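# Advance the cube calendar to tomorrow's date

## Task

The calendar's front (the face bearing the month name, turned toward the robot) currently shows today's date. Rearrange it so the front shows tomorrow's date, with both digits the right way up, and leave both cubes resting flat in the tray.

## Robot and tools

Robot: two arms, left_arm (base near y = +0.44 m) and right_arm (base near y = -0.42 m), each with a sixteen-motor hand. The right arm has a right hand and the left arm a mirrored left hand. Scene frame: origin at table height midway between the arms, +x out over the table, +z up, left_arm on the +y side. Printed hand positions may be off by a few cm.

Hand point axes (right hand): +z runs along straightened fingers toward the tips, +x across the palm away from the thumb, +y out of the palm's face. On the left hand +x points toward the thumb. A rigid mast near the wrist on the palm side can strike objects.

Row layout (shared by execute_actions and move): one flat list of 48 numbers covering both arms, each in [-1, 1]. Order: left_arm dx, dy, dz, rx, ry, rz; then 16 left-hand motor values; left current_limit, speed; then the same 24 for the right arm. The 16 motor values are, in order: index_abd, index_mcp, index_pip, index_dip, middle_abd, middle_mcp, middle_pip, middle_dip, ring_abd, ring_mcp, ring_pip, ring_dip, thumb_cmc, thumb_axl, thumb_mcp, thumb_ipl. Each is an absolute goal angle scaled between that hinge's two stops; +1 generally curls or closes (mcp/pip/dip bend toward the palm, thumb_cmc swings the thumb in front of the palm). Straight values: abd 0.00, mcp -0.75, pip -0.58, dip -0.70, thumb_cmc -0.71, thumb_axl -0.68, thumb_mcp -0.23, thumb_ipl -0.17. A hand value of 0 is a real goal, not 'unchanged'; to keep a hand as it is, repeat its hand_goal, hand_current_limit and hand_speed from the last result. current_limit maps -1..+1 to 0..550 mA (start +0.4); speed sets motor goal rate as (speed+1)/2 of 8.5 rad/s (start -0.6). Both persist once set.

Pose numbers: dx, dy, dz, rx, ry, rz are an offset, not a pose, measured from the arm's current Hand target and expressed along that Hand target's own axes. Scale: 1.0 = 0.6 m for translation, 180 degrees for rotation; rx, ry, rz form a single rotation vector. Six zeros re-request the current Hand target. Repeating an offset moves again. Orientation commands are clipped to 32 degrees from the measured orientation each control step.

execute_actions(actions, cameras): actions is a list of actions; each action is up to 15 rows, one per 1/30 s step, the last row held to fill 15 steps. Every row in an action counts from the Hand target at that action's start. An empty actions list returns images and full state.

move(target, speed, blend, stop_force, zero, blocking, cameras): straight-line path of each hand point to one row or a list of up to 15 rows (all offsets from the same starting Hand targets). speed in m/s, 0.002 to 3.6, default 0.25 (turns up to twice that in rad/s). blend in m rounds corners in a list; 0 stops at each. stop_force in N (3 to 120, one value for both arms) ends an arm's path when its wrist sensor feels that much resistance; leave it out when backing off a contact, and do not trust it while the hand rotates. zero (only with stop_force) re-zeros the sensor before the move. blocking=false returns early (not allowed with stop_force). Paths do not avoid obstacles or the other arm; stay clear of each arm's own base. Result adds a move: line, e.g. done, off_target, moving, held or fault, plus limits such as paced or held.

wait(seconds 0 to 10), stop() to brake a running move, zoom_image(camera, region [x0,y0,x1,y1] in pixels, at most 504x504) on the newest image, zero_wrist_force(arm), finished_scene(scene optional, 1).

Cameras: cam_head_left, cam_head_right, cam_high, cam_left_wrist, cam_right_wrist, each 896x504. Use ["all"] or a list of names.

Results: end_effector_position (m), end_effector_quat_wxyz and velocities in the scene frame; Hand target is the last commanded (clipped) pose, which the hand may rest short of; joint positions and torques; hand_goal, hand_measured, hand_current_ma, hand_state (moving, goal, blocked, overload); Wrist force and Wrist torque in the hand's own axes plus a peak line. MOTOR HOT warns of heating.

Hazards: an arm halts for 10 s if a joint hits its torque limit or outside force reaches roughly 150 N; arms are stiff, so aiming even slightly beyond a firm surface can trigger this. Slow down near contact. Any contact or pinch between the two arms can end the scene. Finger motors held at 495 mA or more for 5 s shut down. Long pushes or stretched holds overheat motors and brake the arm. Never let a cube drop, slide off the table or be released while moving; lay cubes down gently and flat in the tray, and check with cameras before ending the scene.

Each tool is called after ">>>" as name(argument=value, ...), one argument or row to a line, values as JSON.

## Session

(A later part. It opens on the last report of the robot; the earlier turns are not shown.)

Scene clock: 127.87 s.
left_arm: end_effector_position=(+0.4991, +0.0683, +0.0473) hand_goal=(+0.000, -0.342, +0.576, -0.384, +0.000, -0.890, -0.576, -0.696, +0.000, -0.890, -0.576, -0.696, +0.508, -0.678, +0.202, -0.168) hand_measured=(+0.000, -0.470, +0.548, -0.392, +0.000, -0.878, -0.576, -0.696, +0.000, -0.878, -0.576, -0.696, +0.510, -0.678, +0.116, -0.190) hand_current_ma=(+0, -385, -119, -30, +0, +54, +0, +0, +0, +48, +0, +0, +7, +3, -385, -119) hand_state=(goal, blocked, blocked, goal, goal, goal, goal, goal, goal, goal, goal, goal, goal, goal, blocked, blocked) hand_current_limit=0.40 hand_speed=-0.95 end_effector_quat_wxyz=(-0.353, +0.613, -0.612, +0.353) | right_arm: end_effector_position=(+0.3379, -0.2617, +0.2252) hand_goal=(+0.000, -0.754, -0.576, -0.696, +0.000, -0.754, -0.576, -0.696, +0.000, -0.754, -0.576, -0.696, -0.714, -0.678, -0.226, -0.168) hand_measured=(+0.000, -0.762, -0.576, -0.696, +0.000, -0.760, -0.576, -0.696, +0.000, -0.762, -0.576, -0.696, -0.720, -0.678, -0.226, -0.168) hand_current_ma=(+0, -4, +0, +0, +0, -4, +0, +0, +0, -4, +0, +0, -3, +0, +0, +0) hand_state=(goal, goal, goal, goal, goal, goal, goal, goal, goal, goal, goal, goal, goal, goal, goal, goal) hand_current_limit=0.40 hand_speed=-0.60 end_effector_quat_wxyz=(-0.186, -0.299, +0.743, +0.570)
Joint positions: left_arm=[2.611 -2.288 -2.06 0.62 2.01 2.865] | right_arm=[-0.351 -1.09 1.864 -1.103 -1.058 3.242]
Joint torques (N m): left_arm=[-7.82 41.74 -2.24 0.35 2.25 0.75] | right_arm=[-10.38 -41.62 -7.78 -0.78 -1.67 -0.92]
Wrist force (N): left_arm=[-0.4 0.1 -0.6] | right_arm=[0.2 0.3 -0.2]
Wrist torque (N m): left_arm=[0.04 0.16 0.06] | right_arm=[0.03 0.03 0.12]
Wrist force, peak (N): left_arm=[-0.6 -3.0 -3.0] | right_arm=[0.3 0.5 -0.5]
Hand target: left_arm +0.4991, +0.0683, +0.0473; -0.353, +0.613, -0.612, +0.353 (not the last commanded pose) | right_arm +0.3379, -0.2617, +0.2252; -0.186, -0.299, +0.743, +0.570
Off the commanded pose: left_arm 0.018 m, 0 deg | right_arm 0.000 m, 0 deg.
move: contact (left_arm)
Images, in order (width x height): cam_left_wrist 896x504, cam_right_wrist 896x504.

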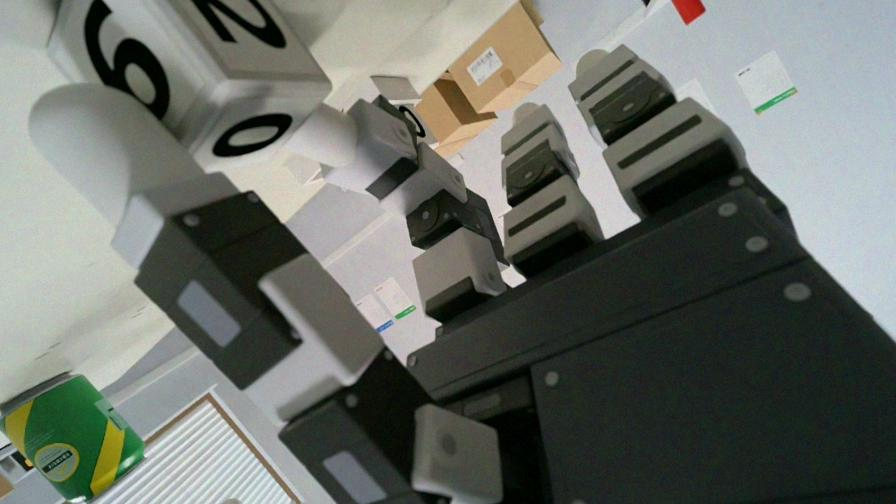

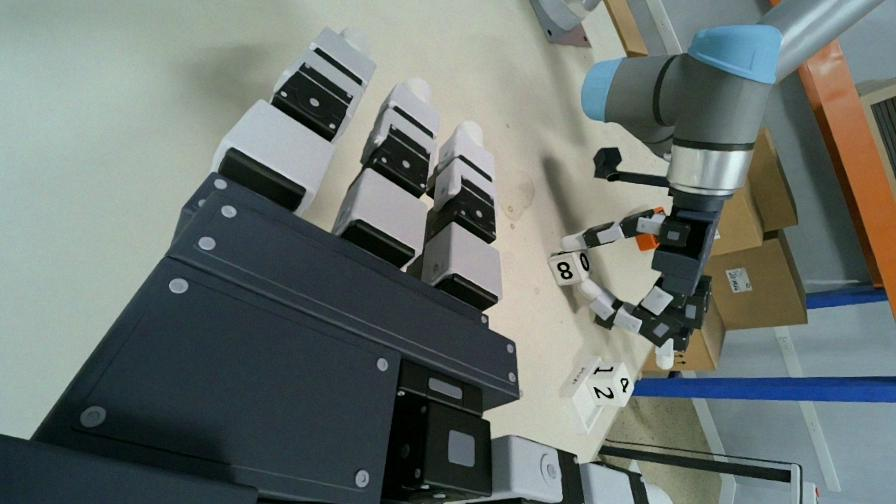

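>>> move(
  target=[0,0.012,0.007,0,0,0,0,-0.342,0.577,-0.384,0,-0.89,-0.576,-0.696,0,-0.89,-0.576,-0.696,0.509,-0.678,0.202,-0.168,0.4,-0.95,0,0,0,0,0,0,0,-0.754,-0.576,-0.696,0,-0.754,-0.576,-0.696,0,-0.754,-0.576,-0.696,-0.714,-0.678,-0.226,-0.168,0.4,-0.6],
  speed=0.01,
  stop_force=5,
  zero=false,
  cameras=["cam_right_wrist","cam_left_wrist"],
)

>>> zoom_image(
  camera="cam_right_wrist",
  region=[530, 220, 620, 310],
)

Scene clock: 130.00 s.
left_arm: end_effector_position=(+0.4990, +0.0684, +0.0464) hand_goal=(+0.000, -0.342, +0.576, -0.384, +0.000, -0.890, -0.576, -0.696, +0.000, -0.890, -0.576, -0.696, +0.508, -0.678, +0.202, -0.168) hand_measured=(+0.000, -0.468, +0.552, -0.386, +0.000, -0.878, -0.576, -0.696, +0.000, -0.878, -0.576, -0.696, +0.510, -0.678, +0.116, -0.190) hand_current_ma=(+0, -385, -101, -4, +0, +54, +0, +0, +0, +48, +0, +0, +7, +3, -385, -126) hand_state=(goal, blocked, blocked, goal, goal, goal, goal, goal, goal, goal, goal, goal, goal, goal, blocked, blocked) hand_current_limit=0.40 hand_speed=-0.95 end_effector_quat_wxyz=(-0.353, +0.613, -0.612, +0.353) | right_arm: end_effector_position=(+0.3379, -0.2617, +0.2252) hand_goal=(+0.000, -0.754, -0.576, -0.696, +0.000, -0.754, -0.576, -0.696, +0.000, -0.754, -0.576, -0.696, -0.714, -0.678, -0.226, -0.168) hand_measured=(+0.000, -0.762, -0.576, -0.696, +0.000, -0.760, -0.576, -0.696, +0.000, -0.762, -0.576, -0.696, -0.720, -0.678, -0.226, -0.168) hand_current_ma=(+0, -4, +0, +0, +0, -4, +0, +0, +0, -4, +0, +0, -3, +0, +0, +0) hand_state=(goal, goal, goal, goal, goal, goal, goal, goal, goal, goal, goal, goal, goal, goal, goal, goal) hand_current_limit=0.40 hand_speed=-0.60 end_effector_quat_wxyz=(-0.186, -0.299, +0.743, +0.570)
Joint positions: left_arm=[2.611 -2.29 -2.06 0.622 2.01 2.865] | right_arm=[-0.351 -1.09 1.864 -1.103 -1.058 3.242]
Joint torques (N m): left_arm=[-3.62 41.34 0.34 0 2.22 1.33] | right_arm=[-10.82 -40.63 -8.36 -0.83 -2.1 -0.64]
Wrist force (N): left_arm=[-0.4 -1.1 -0.9] | right_arm=[0.3 0.3 -0.3]
Wrist torque (N m): left_arm=[0.00 0.19 0.02] | right_arm=[0.05 0.02 0.12]
Wrist force, peak (N): left_arm=[0.1 -5.3 -3.5] | right_arm=[0.2 0.5 -0.5]
Hand target: left_arm +0.4990, +0.0684, +0.0464; -0.353, +0.613, -0.612, +0.353 (not the last commanded pose) | right_arm +0.3379, -0.2617, +0.2252; -0.186, -0.299, +0.743, +0.570
Off the commanded pose: left_arm 0.007 m, 0 deg | right_arm 0.000 m, 0 deg.
move: contact (left_arm)
Images, in order (width x height): cam_left_wrist 896x504, cam_right_wrist 896x504.

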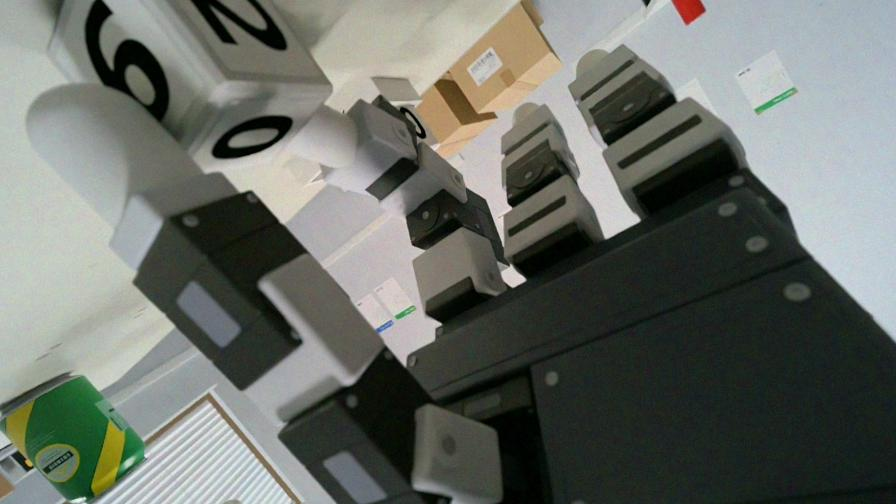

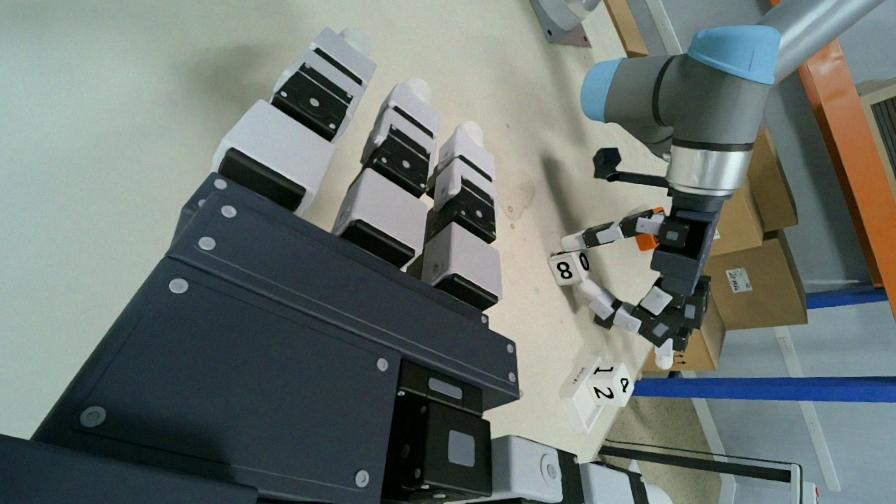

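Scaled by 5.600.

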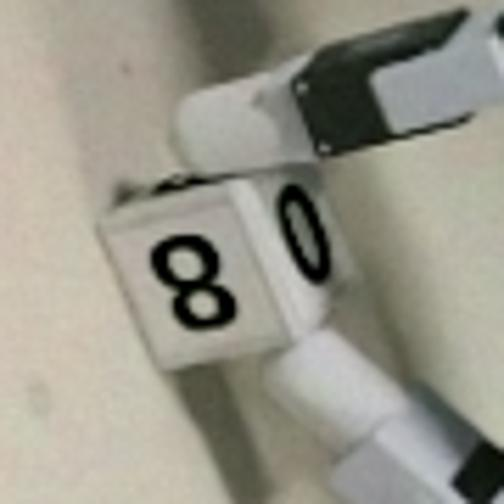

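>>> move(
  target=[
    [0,0,0,0,0,0,0,-0.48,0.577,-0.384,0,-0.89,-0.576,-0.696,0,-0.89,-0.576,-0.696,0.509,-0.678,0.11,-0.168,0.4,-0.93,0,0,0,0,0,0,0,-0.754,-0.576,-0.696,0,-0.754,-0.576,-0.696,0,-0.754,-0.576,-0.696,-0.714,-0.678,-0.226,-0.168,0.4,-0.6],
    [0,0,0,0,0,0,0,-0.699,0.577,-0.384,0,-0.89,-0.576,-0.696,0,-0.89,-0.576,-0.696,0.509,-0.678,-0.0225,-0.168,0.4,-0.8,0,0,0,0,0,0,0,-0.754,-0.576,-0.696,0,-0.754,-0.576,-0.696,0,-0.754,-0.576,-0.696,-0.714,-0.678,-0.226,-0.168,0.4,-0.6],
  ],
  cameras=["cam_right_wrist","cam_left_wrist"],
)

>>> zoom_image(
  camera="cam_right_wrist",
  region=[530, 220, 620, 310],
)

Scene clock: 132.50 s.
left_arm: end_effector_position=(+0.4990, +0.0684, +0.0464) hand_goal=(+0.000, -0.700, +0.576, -0.384, +0.000, -0.890, -0.576, -0.696, +0.000, -0.890, -0.576, -0.696, +0.508, -0.678, -0.022, -0.168) hand_measured=(+0.000, -0.686, +0.570, -0.386, +0.000, -0.878, -0.576, -0.696, +0.000, -0.878, -0.576, -0.696, +0.510, -0.678, -0.018, -0.170) hand_current_ma=(+0, +62, -19, -6, +0, +54, +0, +0, +0, +48, +0, +0, +10, +3, +21, -8) hand_state=(goal, goal, goal, goal, goal, goal, goal, goal, goal, goal, goal, goal, goal, goal, goal, goal) hand_current_limit=0.40 hand_speed=-0.80 end_effector_quat_wxyz=(-0.353, +0.613, -0.612, +0.353) | right_arm: end_effector_position=(+0.3379, -0.2617, +0.2252) hand_goal=(+0.000, -0.754, -0.576, -0.696, +0.000, -0.754, -0.576, -0.696, +0.000, -0.754, -0.576, -0.696, -0.714, -0.678, -0.226, -0.168) hand_measured=(+0.000, -0.762, -0.576, -0.696, +0.000, -0.760, -0.576, -0.696, +0.000, -0.762, -0.576, -0.696, -0.720, -0.678, -0.226, -0.168) hand_current_ma=(+0, -4, +0, +0, +0, -4, +0, +0, +0, -4, +0, +0, -3, +0, +0, +0) hand_state=(goal, goal, goal, goal, goal, goal, goal, goal, goal, goal, goal, goal, goal, goal, goal, goal) hand_current_limit=0.40 hand_speed=-0.60 end_effector_quat_wxyz=(-0.186, -0.299, +0.743, +0.570)
Joint positions: left_arm=[2.611 -2.29 -2.06 0.622 2.01 2.865] | right_arm=[-0.351 -1.09 1.864 -1.103 -1.058 3.242]
Joint torques (N m): left_arm=[-3.94 41.64 -1 1.33 2.21 1.37] | right_arm=[-11.12 -41.01 -8.44 -0.66 -1.73 -0.36]
Wrist force (N): left_arm=[-0.4 0.2 -0.6] | right_arm=[0.1 0.3 -0.3]
Wrist torque (N m): left_arm=[0.04 0.16 0.07] | right_arm=[0.03 0.04 0.10]
Wrist force, peak (N): left_arm=[-0.1 -2.0 -1.2] | right_arm=[0.3 0.6 -0.4]
Hand target: left_arm +0.4990, +0.0684, +0.0464; -0.353, +0.613, -0.612, +0.353 | right_arm +0.3379, -0.2617, +0.2252; -0.186, -0.299, +0.743, +0.570
Off the commanded pose: left_arm 0.000 m, 0 deg | right_arm 0.000 m, 0 deg.
move: done
Images, in order (width x height): cam_left_wrist 896x504, cam_right_wrist 896x504.

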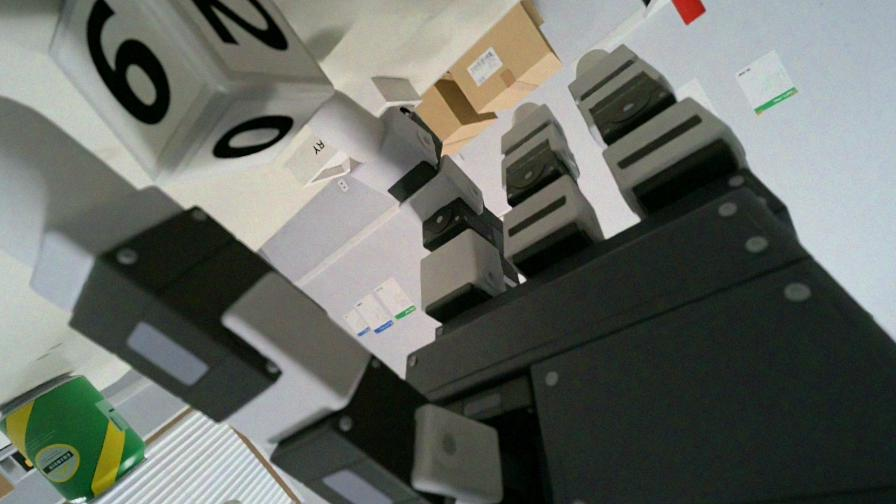

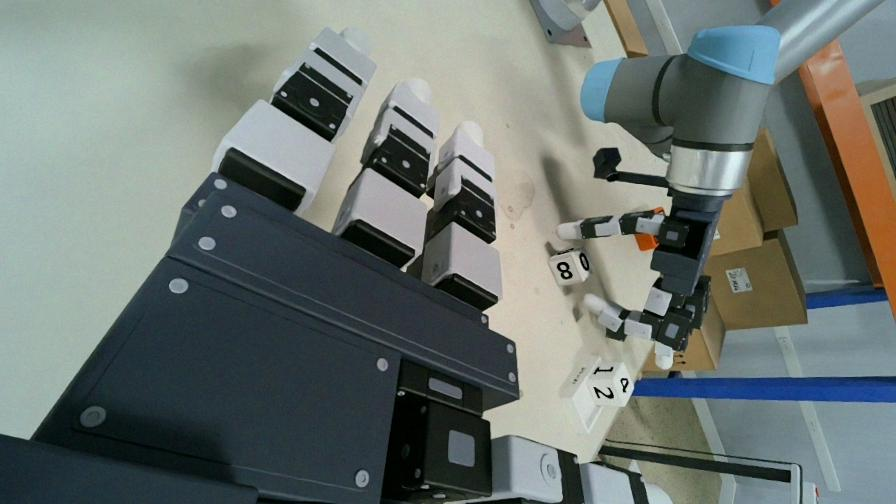

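Scaled by 5.600.

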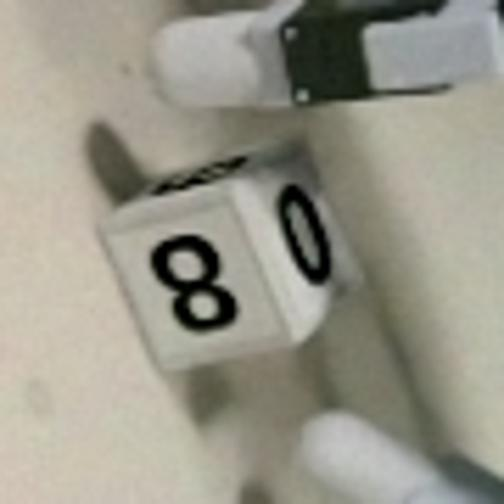

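>>> move(
  target=[
    [0,-0.1443,-0.0833,0,0,0,0,-0.699,0.577,-0.384,0,-0.89,-0.576,-0.696,0,-0.89,-0.576,-0.696,0.509,-0.678,-0.0225,-0.168,0.4,-0.8,0,0,0,0,0,0,0,-0.754,-0.576,-0.696,0,-0.754,-0.576,-0.696,0,-0.754,-0.576,-0.696,-0.714,-0.678,-0.226,-0.168,0.4,-0.6],
    [0.0788,-0.144,-0.0973,-0.0435,0.4537,0.2116,0,-0.699,0.577,-0.384,0,-0.89,-0.576,-0.696,0,-0.89,-0.576,-0.696,0.509,-0.678,-0.0225,-0.168,0.4,-0.8,0,0,0,0,0,0,0,-0.754,-0.576,-0.696,0,-0.754,-0.576,-0.696,0,-0.754,-0.576,-0.696,-0.714,-0.678,-0.226,-0.168,0.4,-0.6],
  ],
  speed=0.25,
  cameras=["all"],
)

>>> zoom_image(
  camera="cam_right_wrist",
  region=[480, 150, 700, 330],
)

Scene clock: 141.33 s.
left_arm: end_effector_position=(+0.4918, +0.0211, +0.1504) hand_goal=(+0.000, -0.700, +0.576, -0.384, +0.000, -0.890, -0.576, -0.696, +0.000, -0.890, -0.576, -0.696, +0.508, -0.678, -0.022, -0.168) hand_measured=(+0.000, -0.686, +0.572, -0.386, +0.000, -0.878, -0.576, -0.696, +0.000, -0.878, -0.576, -0.696, +0.510, -0.678, -0.018, -0.170) hand_current_ma=(+0, +57, -18, -6, +0, +54, +0, +0, +0, +48, +0, +0, +10, +3, +20, -8) hand_state=(goal, goal, goal, goal, goal, goal, goal, goal, goal, goal, goal, goal, goal, goal, goal, goal) hand_current_limit=0.40 hand_speed=-0.80 end_effector_quat_wxyz=(-0.076, -0.044, +0.863, -0.498) | right_arm: end_effector_position=(+0.3379, -0.2617, +0.2252) hand_goal=(+0.000, -0.754, -0.576, -0.696, +0.000, -0.754, -0.576, -0.696, +0.000, -0.754, -0.576, -0.696, -0.714, -0.678, -0.226, -0.168) hand_measured=(+0.000, -0.762, -0.576, -0.696, +0.000, -0.760, -0.576, -0.696, +0.000, -0.762, -0.576, -0.696, -0.720, -0.678, -0.226, -0.168) hand_current_ma=(+0, -4, +0, +0, +0, -4, +0, +0, +0, -4, +0, +0, -3, +0, +0, +0) hand_state=(goal, goal, goal, goal, goal, goal, goal, goal, goal, goal, goal, goal, goal, goal, goal, goal) hand_current_limit=0.40 hand_speed=-0.60 end_effector_quat_wxyz=(-0.186, -0.299, +0.743, +0.570)
Joint positions: left_arm=[2.901 -2.075 -1.792 -0.629 0.528 4.262] | right_arm=[-0.351 -1.09 1.864 -1.103 -1.058 3.242]
Joint torques (N m): left_arm=[-10.53 30.28 30.35 0.21 -4.49 1.49] | right_arm=[-10.67 -41.15 -9.72 -0.68 -1.96 0.83]
Wrist force (N): left_arm=[-0.4 0.4 -0.7] | right_arm=[0.1 0.3 -0.3]
Wrist torque (N m): left_arm=[0.05 0.18 0.00] | right_arm=[0.05 0.04 0.10]
Wrist force, peak (N): left_arm=[-0.3 -1.3 -1.7] | right_arm=[0.1 0.5 -0.5]
Hand target: left_arm +0.4918, +0.0211, +0.1504; -0.076, -0.044, +0.863, -0.498 | right_arm +0.3379, -0.2617, +0.2252; -0.186, -0.299, +0.743, +0.570
Off the commanded pose: left_arm 0.000 m, 0 deg | right_arm 0.000 m, 0 deg.
move: done

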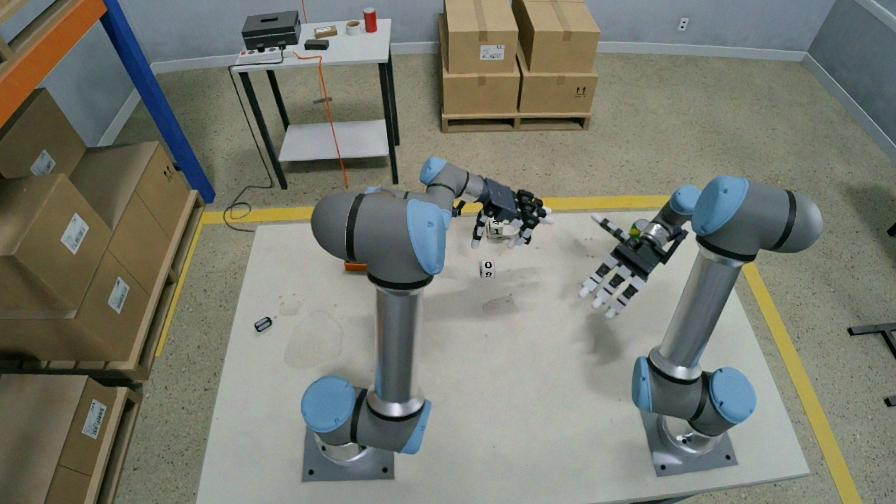

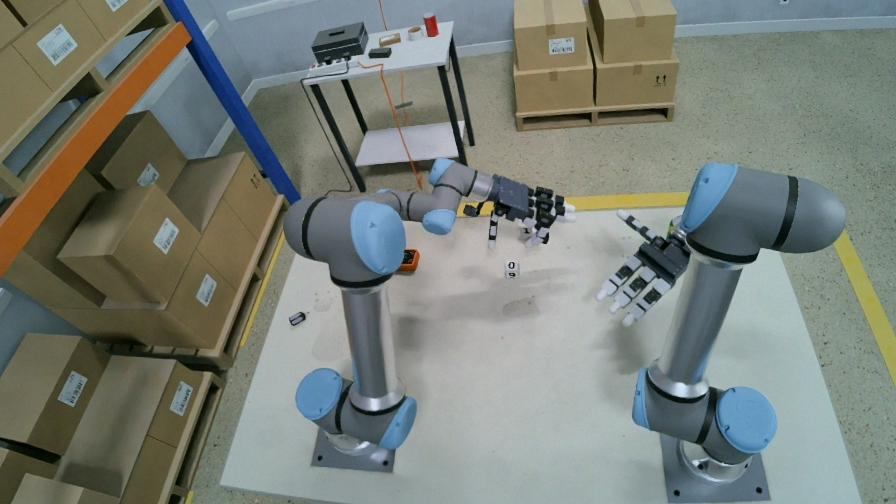

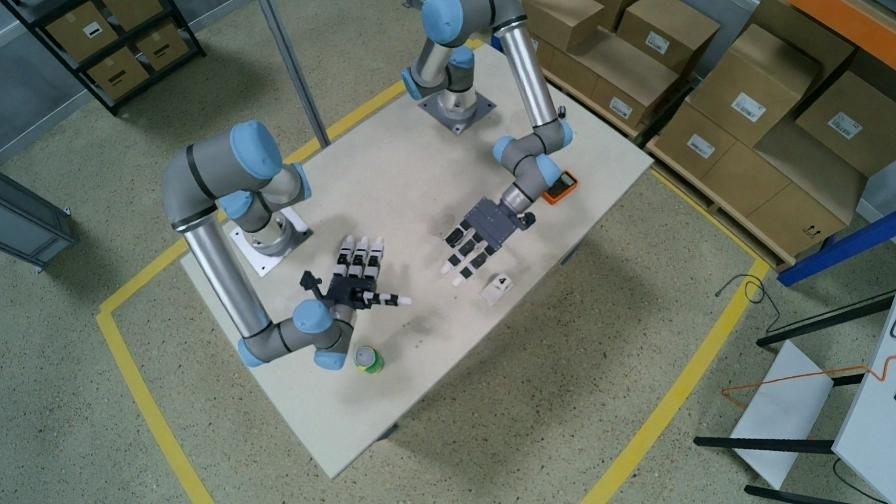

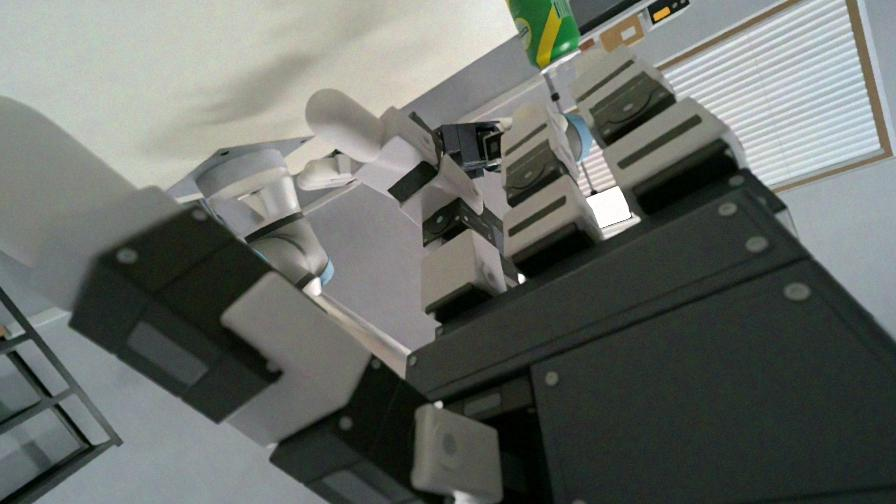

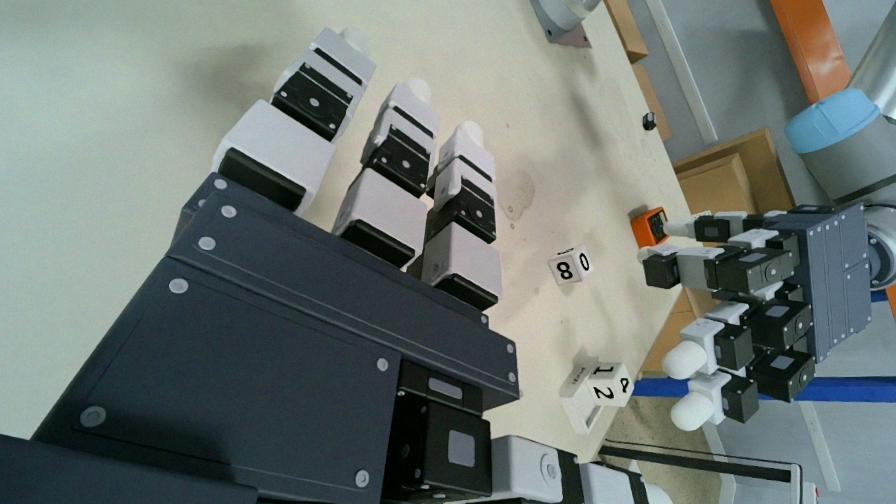

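Scaled by 2.291.

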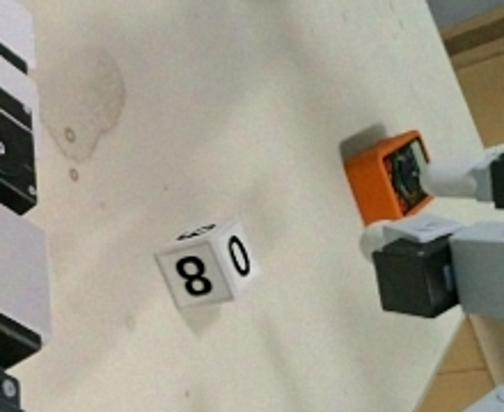

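>>> move(
  target=[-0.0189,0.093,0.0537,0,0,0,0,-0.699,0.577,-0.384,0,-0.89,-0.576,-0.696,0,-0.89,-0.576,-0.696,0.509,-0.678,-0.0225,-0.168,0.4,-0.8,0,0,0,0,0,0,0,-0.754,-0.576,-0.696,0,-0.754,-0.576,-0.696,0,-0.754,-0.576,-0.696,-0.714,-0.678,-0.226,-0.168,0.4,-0.6],
  speed=0.15,
  cameras=["all"],
)

>>> zoom_image(
  camera="cam_right_wrist",
  region=[520, 180, 700, 330],
)

>>> zoom_image(
  camera="cam_head_right",
  region=[460, 210, 560, 290],
)

>>> zoom_image(
  camera="cam_head_left",
  region=[440, 210, 540, 290],
)

Scene clock: 146.50 s.
left_arm: end_effector_position=(+0.4918, +0.0211, +0.0851) hand_goal=(+0.000, -0.700, +0.576, -0.384, +0.000, -0.890, -0.576, -0.696, +0.000, -0.890, -0.576, -0.696, +0.508, -0.678, -0.022, -0.168) hand_measured=(+0.000, -0.686, +0.572, -0.386, +0.000, -0.878, -0.576, -0.696, +0.000, -0.878, -0.576, -0.696, +0.510, -0.678, -0.018, -0.170) hand_current_ma=(+0, +56, -18, -6, +0, +54, +0, +0, +0, +48, +0, +0, +10, +3, +20, -8) hand_state=(goal, goal, goal, goal, goal, goal, goal, goal, goal, goal, goal, goal, goal, goal, goal, goal) hand_current_limit=0.40 hand_speed=-0.80 end_effector_quat_wxyz=(-0.076, -0.044, +0.862, -0.498) | right_arm: end_effector_position=(+0.3379, -0.2617, +0.2252) hand_goal=(+0.000, -0.754, -0.576, -0.696, +0.000, -0.754, -0.576, -0.696, +0.000, -0.754, -0.576, -0.696, -0.714, -0.678, -0.226, -0.168) hand_measured=(+0.000, -0.762, -0.576, -0.696, +0.000, -0.760, -0.576, -0.696, +0.000, -0.762, -0.576, -0.696, -0.720, -0.678, -0.226, -0.168) hand_current_ma=(+0, -4, +0, +0, +0, -4, +0, +0, +0, -4, +0, +0, -3, +0, +0, +0) hand_state=(goal, goal, goal, goal, goal, goal, goal, goal, goal, goal, goal, goal, goal, goal, goal, goal) hand_current_limit=0.40 hand_speed=-0.60 end_effector_quat_wxyz=(-0.186, -0.299, +0.743, +0.570)
Joint positions: left_arm=[2.901 -2.189 -1.824 -0.483 0.527 4.262] | right_arm=[-0.351 -1.09 1.864 -1.103 -1.058 3.242]
Joint torques (N m): left_arm=[-10.75 32.98 6.16 4.81 -1.29 -1.51] | right_arm=[-8.9 -40.75 -7.9 -0.67 -1.71 0.6]
Wrist force (N): left_arm=[-0.3 0.4 -0.4] | right_arm=[0.1 0.2 -0.3]
Wrist torque (N m): left_arm=[0.02 0.16 0.08] | right_arm=[0.04 0.04 0.11]
Wrist force, peak (N): left_arm=[-0.3 -0.8 -1.4] | right_arm=[0.1 0.7 -0.3]
Hand target: left_arm +0.4917, +0.0211, +0.0850; -0.076, -0.044, +0.863, -0.498 | right_arm +0.3379, -0.2617, +0.2252; -0.186, -0.299, +0.743, +0.570
Off the commanded pose: left_arm 0.000 m, 0 deg | right_arm 0.000 m, 0 deg.
move: done

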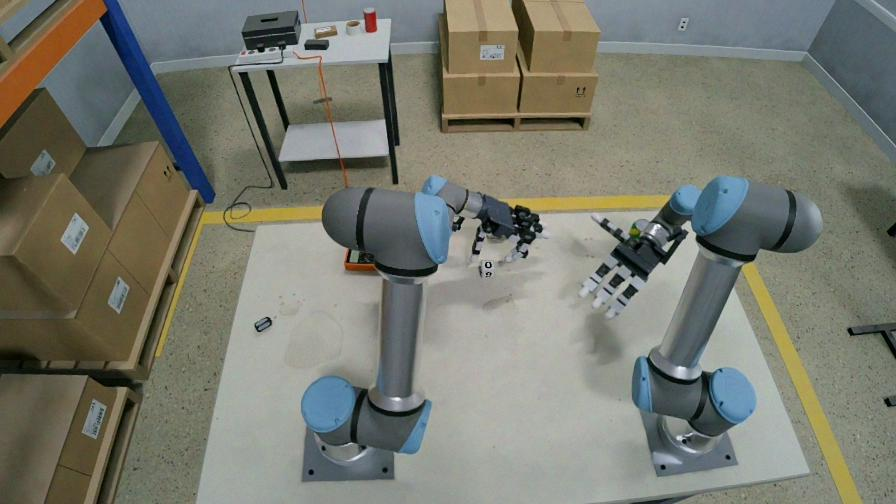

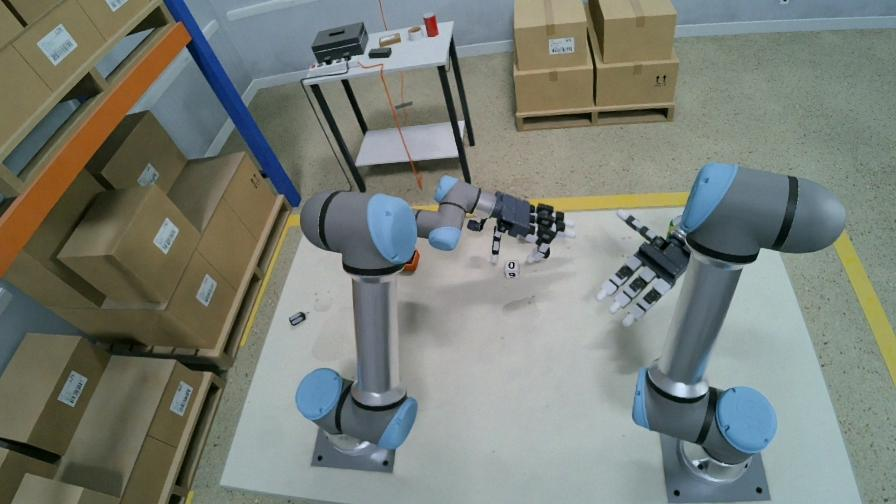

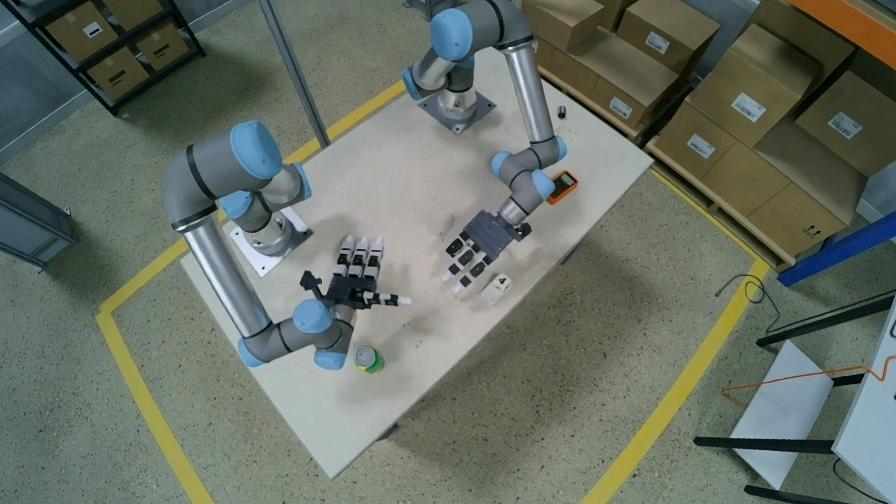

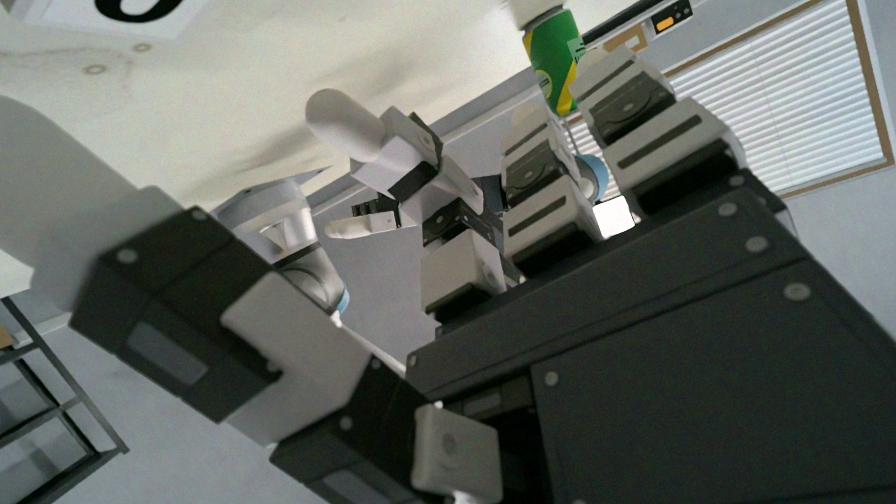

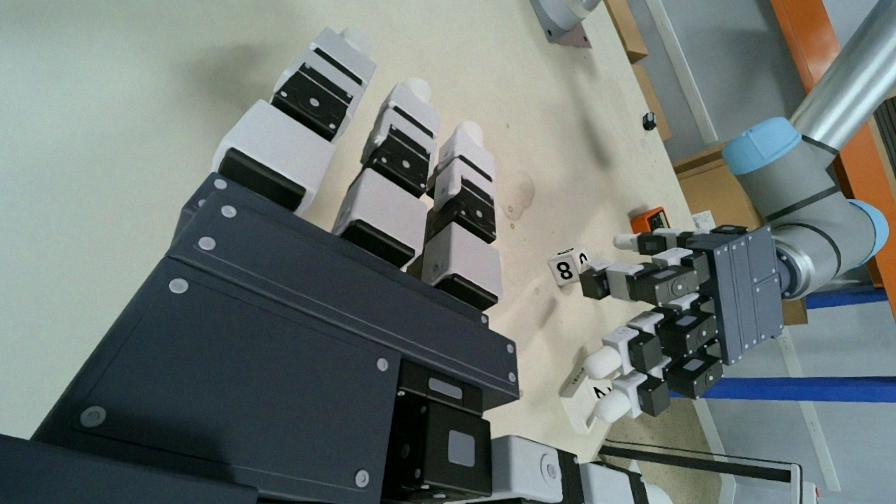

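Scaled by 2.800.

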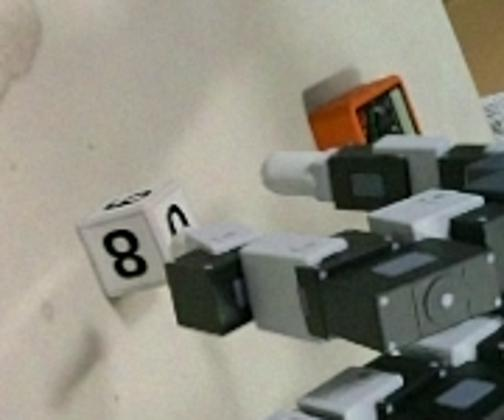

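Scaled by 5.040.

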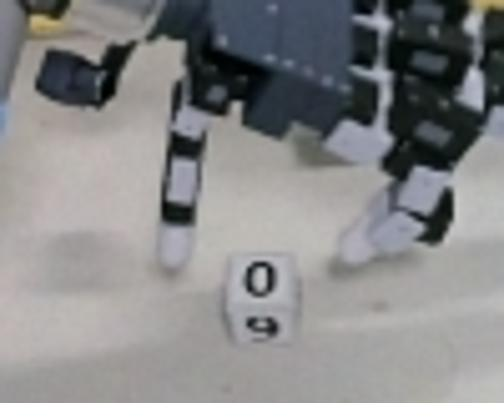

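Scaled by 5.040.

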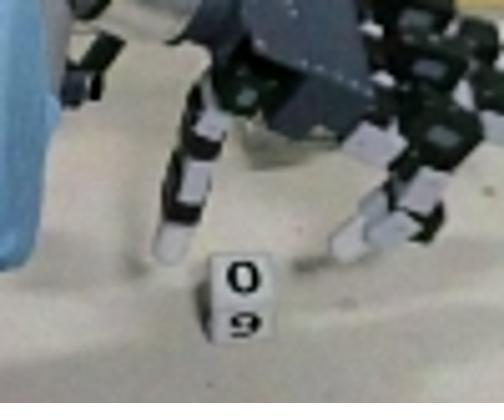

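>>> move(
  target=[0.0038,0.0613,0.0238,0,0,0,0,-0.699,0.577,-0.384,0,-0.89,-0.576,-0.696,0,-0.89,-0.576,-0.696,0.509,-0.678,-0.0225,-0.168,0.4,-0.8,0,0,0,0,0,0,0,-0.754,-0.576,-0.696,0,-0.754,-0.576,-0.696,0,-0.754,-0.576,-0.696,-0.714,-0.678,-0.226,-0.168,0.4,-0.6],
  speed=0.05,
  stop_force=5,
  cameras=["all"],
)

>>> zoom_image(
  camera="cam_right_wrist",
  region=[520, 180, 700, 330],
)

>>> zoom_image(
  camera="cam_head_right",
  region=[460, 210, 560, 290],
)

>>> zoom_image(
  camera="cam_head_left",
  region=[440, 210, 540, 290],
)

Scene clock: 151.80 s.
left_arm: end_effector_position=(+0.4827, +0.0271, +0.0470) hand_goal=(+0.000, -0.700, +0.576, -0.384, +0.000, -0.890, -0.576, -0.696, +0.000, -0.890, -0.576, -0.696, +0.508, -0.678, -0.022, -0.168) hand_measured=(+0.000, -0.686, +0.572, -0.386, +0.000, -0.878, -0.576, -0.696, +0.000, -0.878, -0.576, -0.696, +0.510, -0.678, -0.018, -0.170) hand_current_ma=(+0, +56, -18, -6, +0, +54, +0, +0, +0, +48, +0, +0, +10, +3, +20, -8) hand_state=(goal, goal, goal, goal, goal, goal, goal, goal, goal, goal, goal, goal, goal, goal, goal, goal) hand_current_limit=0.40 hand_speed=-0.80 end_effector_quat_wxyz=(-0.076, -0.044, +0.863, -0.498) | right_arm: end_effector_position=(+0.3379, -0.2617, +0.2252) hand_goal=(+0.000, -0.754, -0.576, -0.696, +0.000, -0.754, -0.576, -0.696, +0.000, -0.754, -0.576, -0.696, -0.714, -0.678, -0.226, -0.168) hand_measured=(+0.000, -0.762, -0.576, -0.696, +0.000, -0.760, -0.576, -0.696, +0.000, -0.762, -0.576, -0.696, -0.720, -0.678, -0.226, -0.168) hand_current_ma=(+0, -4, +0, +0, +0, -4, +0, +0, +0, -4, +0, +0, -3, +0, +0, +0) hand_state=(goal, goal, goal, goal, goal, goal, goal, goal, goal, goal, goal, goal, goal, goal, goal, goal) hand_current_limit=0.40 hand_speed=-0.60 end_effector_quat_wxyz=(-0.186, -0.299, +0.743, +0.570)
Joint positions: left_arm=[2.907 -2.244 -1.865 -0.398 0.526 4.275] | right_arm=[-0.351 -1.09 1.864 -1.103 -1.058 3.242]
Joint torques (N m): left_arm=[11.12 32.9 2.62 4.85 -4.54 0.58] | right_arm=[-9.67 -40.39 -8.95 -0.79 -1.81 0.91]
Wrist force (N): left_arm=[-0.3 -0.1 -0.9] | right_arm=[0.1 0.3 -0.3]
Wrist torque (N m): left_arm=[0.01 0.15 0.02] | right_arm=[0.04 0.04 0.10]
Wrist force, peak (N): left_arm=[-0.4 0.7 -0.8] | right_arm=[0.2 0.5 -0.4]
Hand target: left_arm +0.4827, +0.0271, +0.0470; -0.076, -0.044, +0.863, -0.498 | right_arm +0.3379, -0.2617, +0.2252; -0.186, -0.299, +0.743, +0.570
Off the commanded pose: left_arm 0.000 m, 0 deg | right_arm 0.000 m, 0 deg.
move: done

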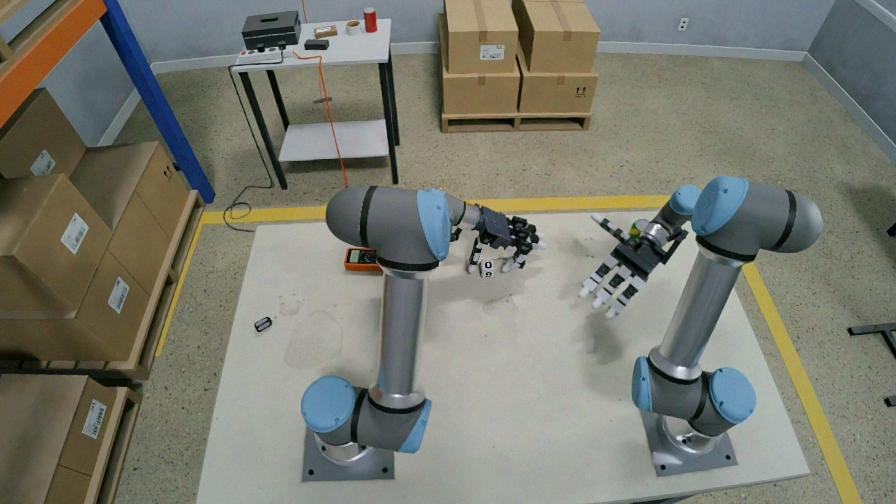

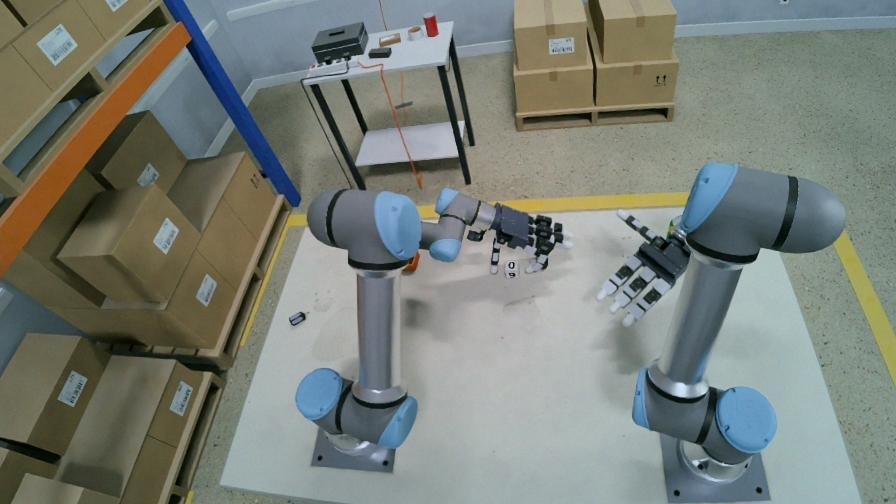

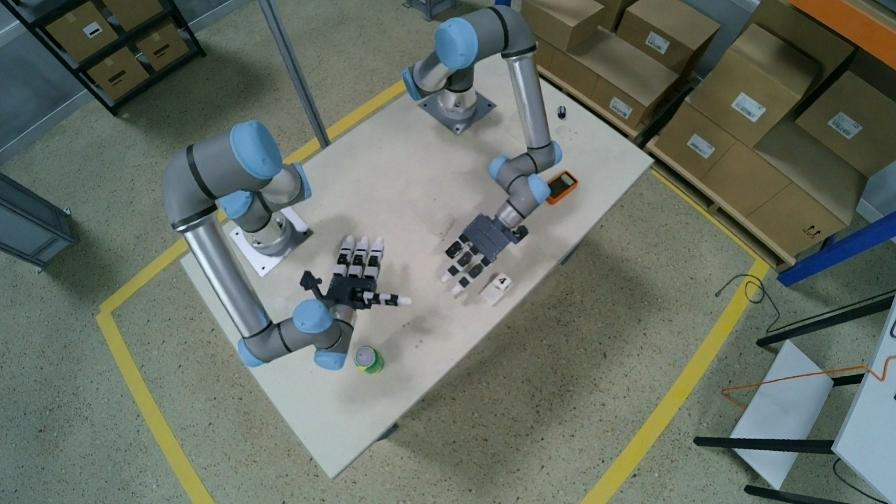

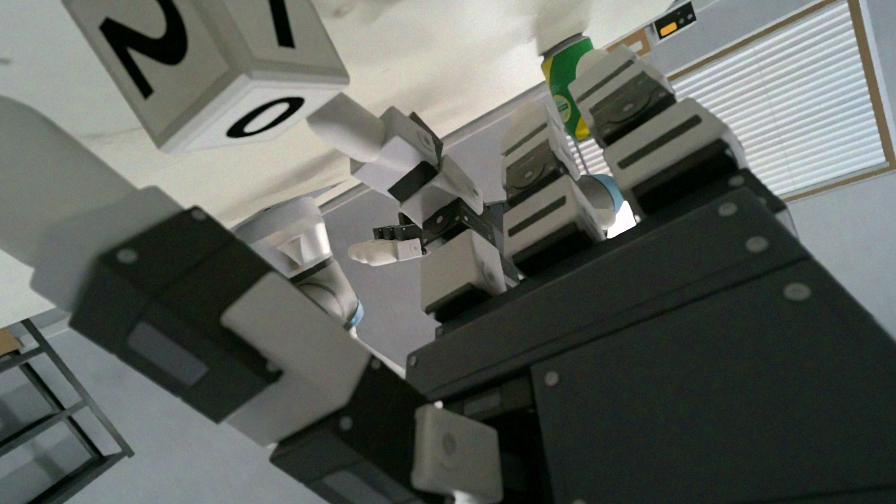

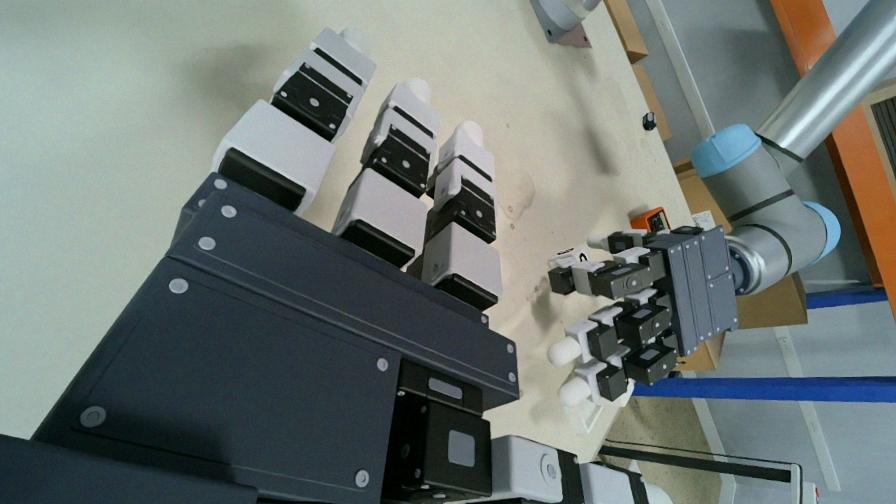

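Scaled by 2.800.

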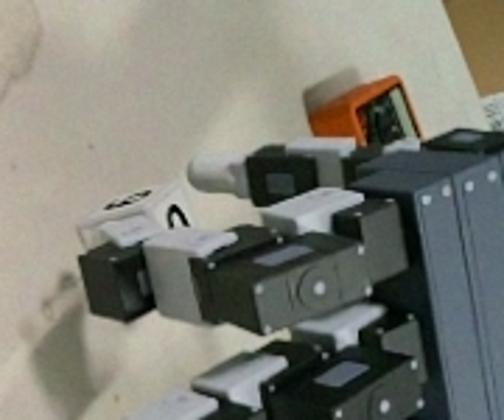

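Scaled by 5.040.

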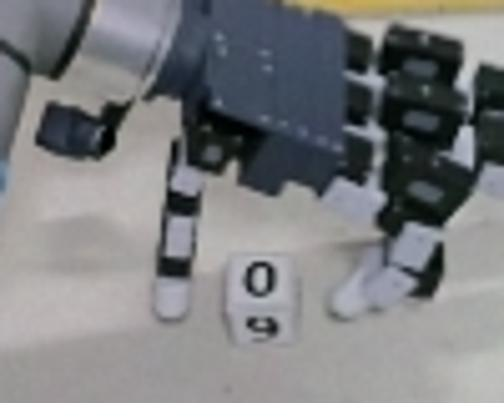

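Scaled by 5.040.

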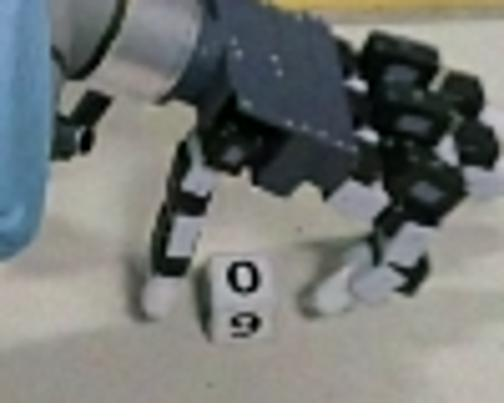

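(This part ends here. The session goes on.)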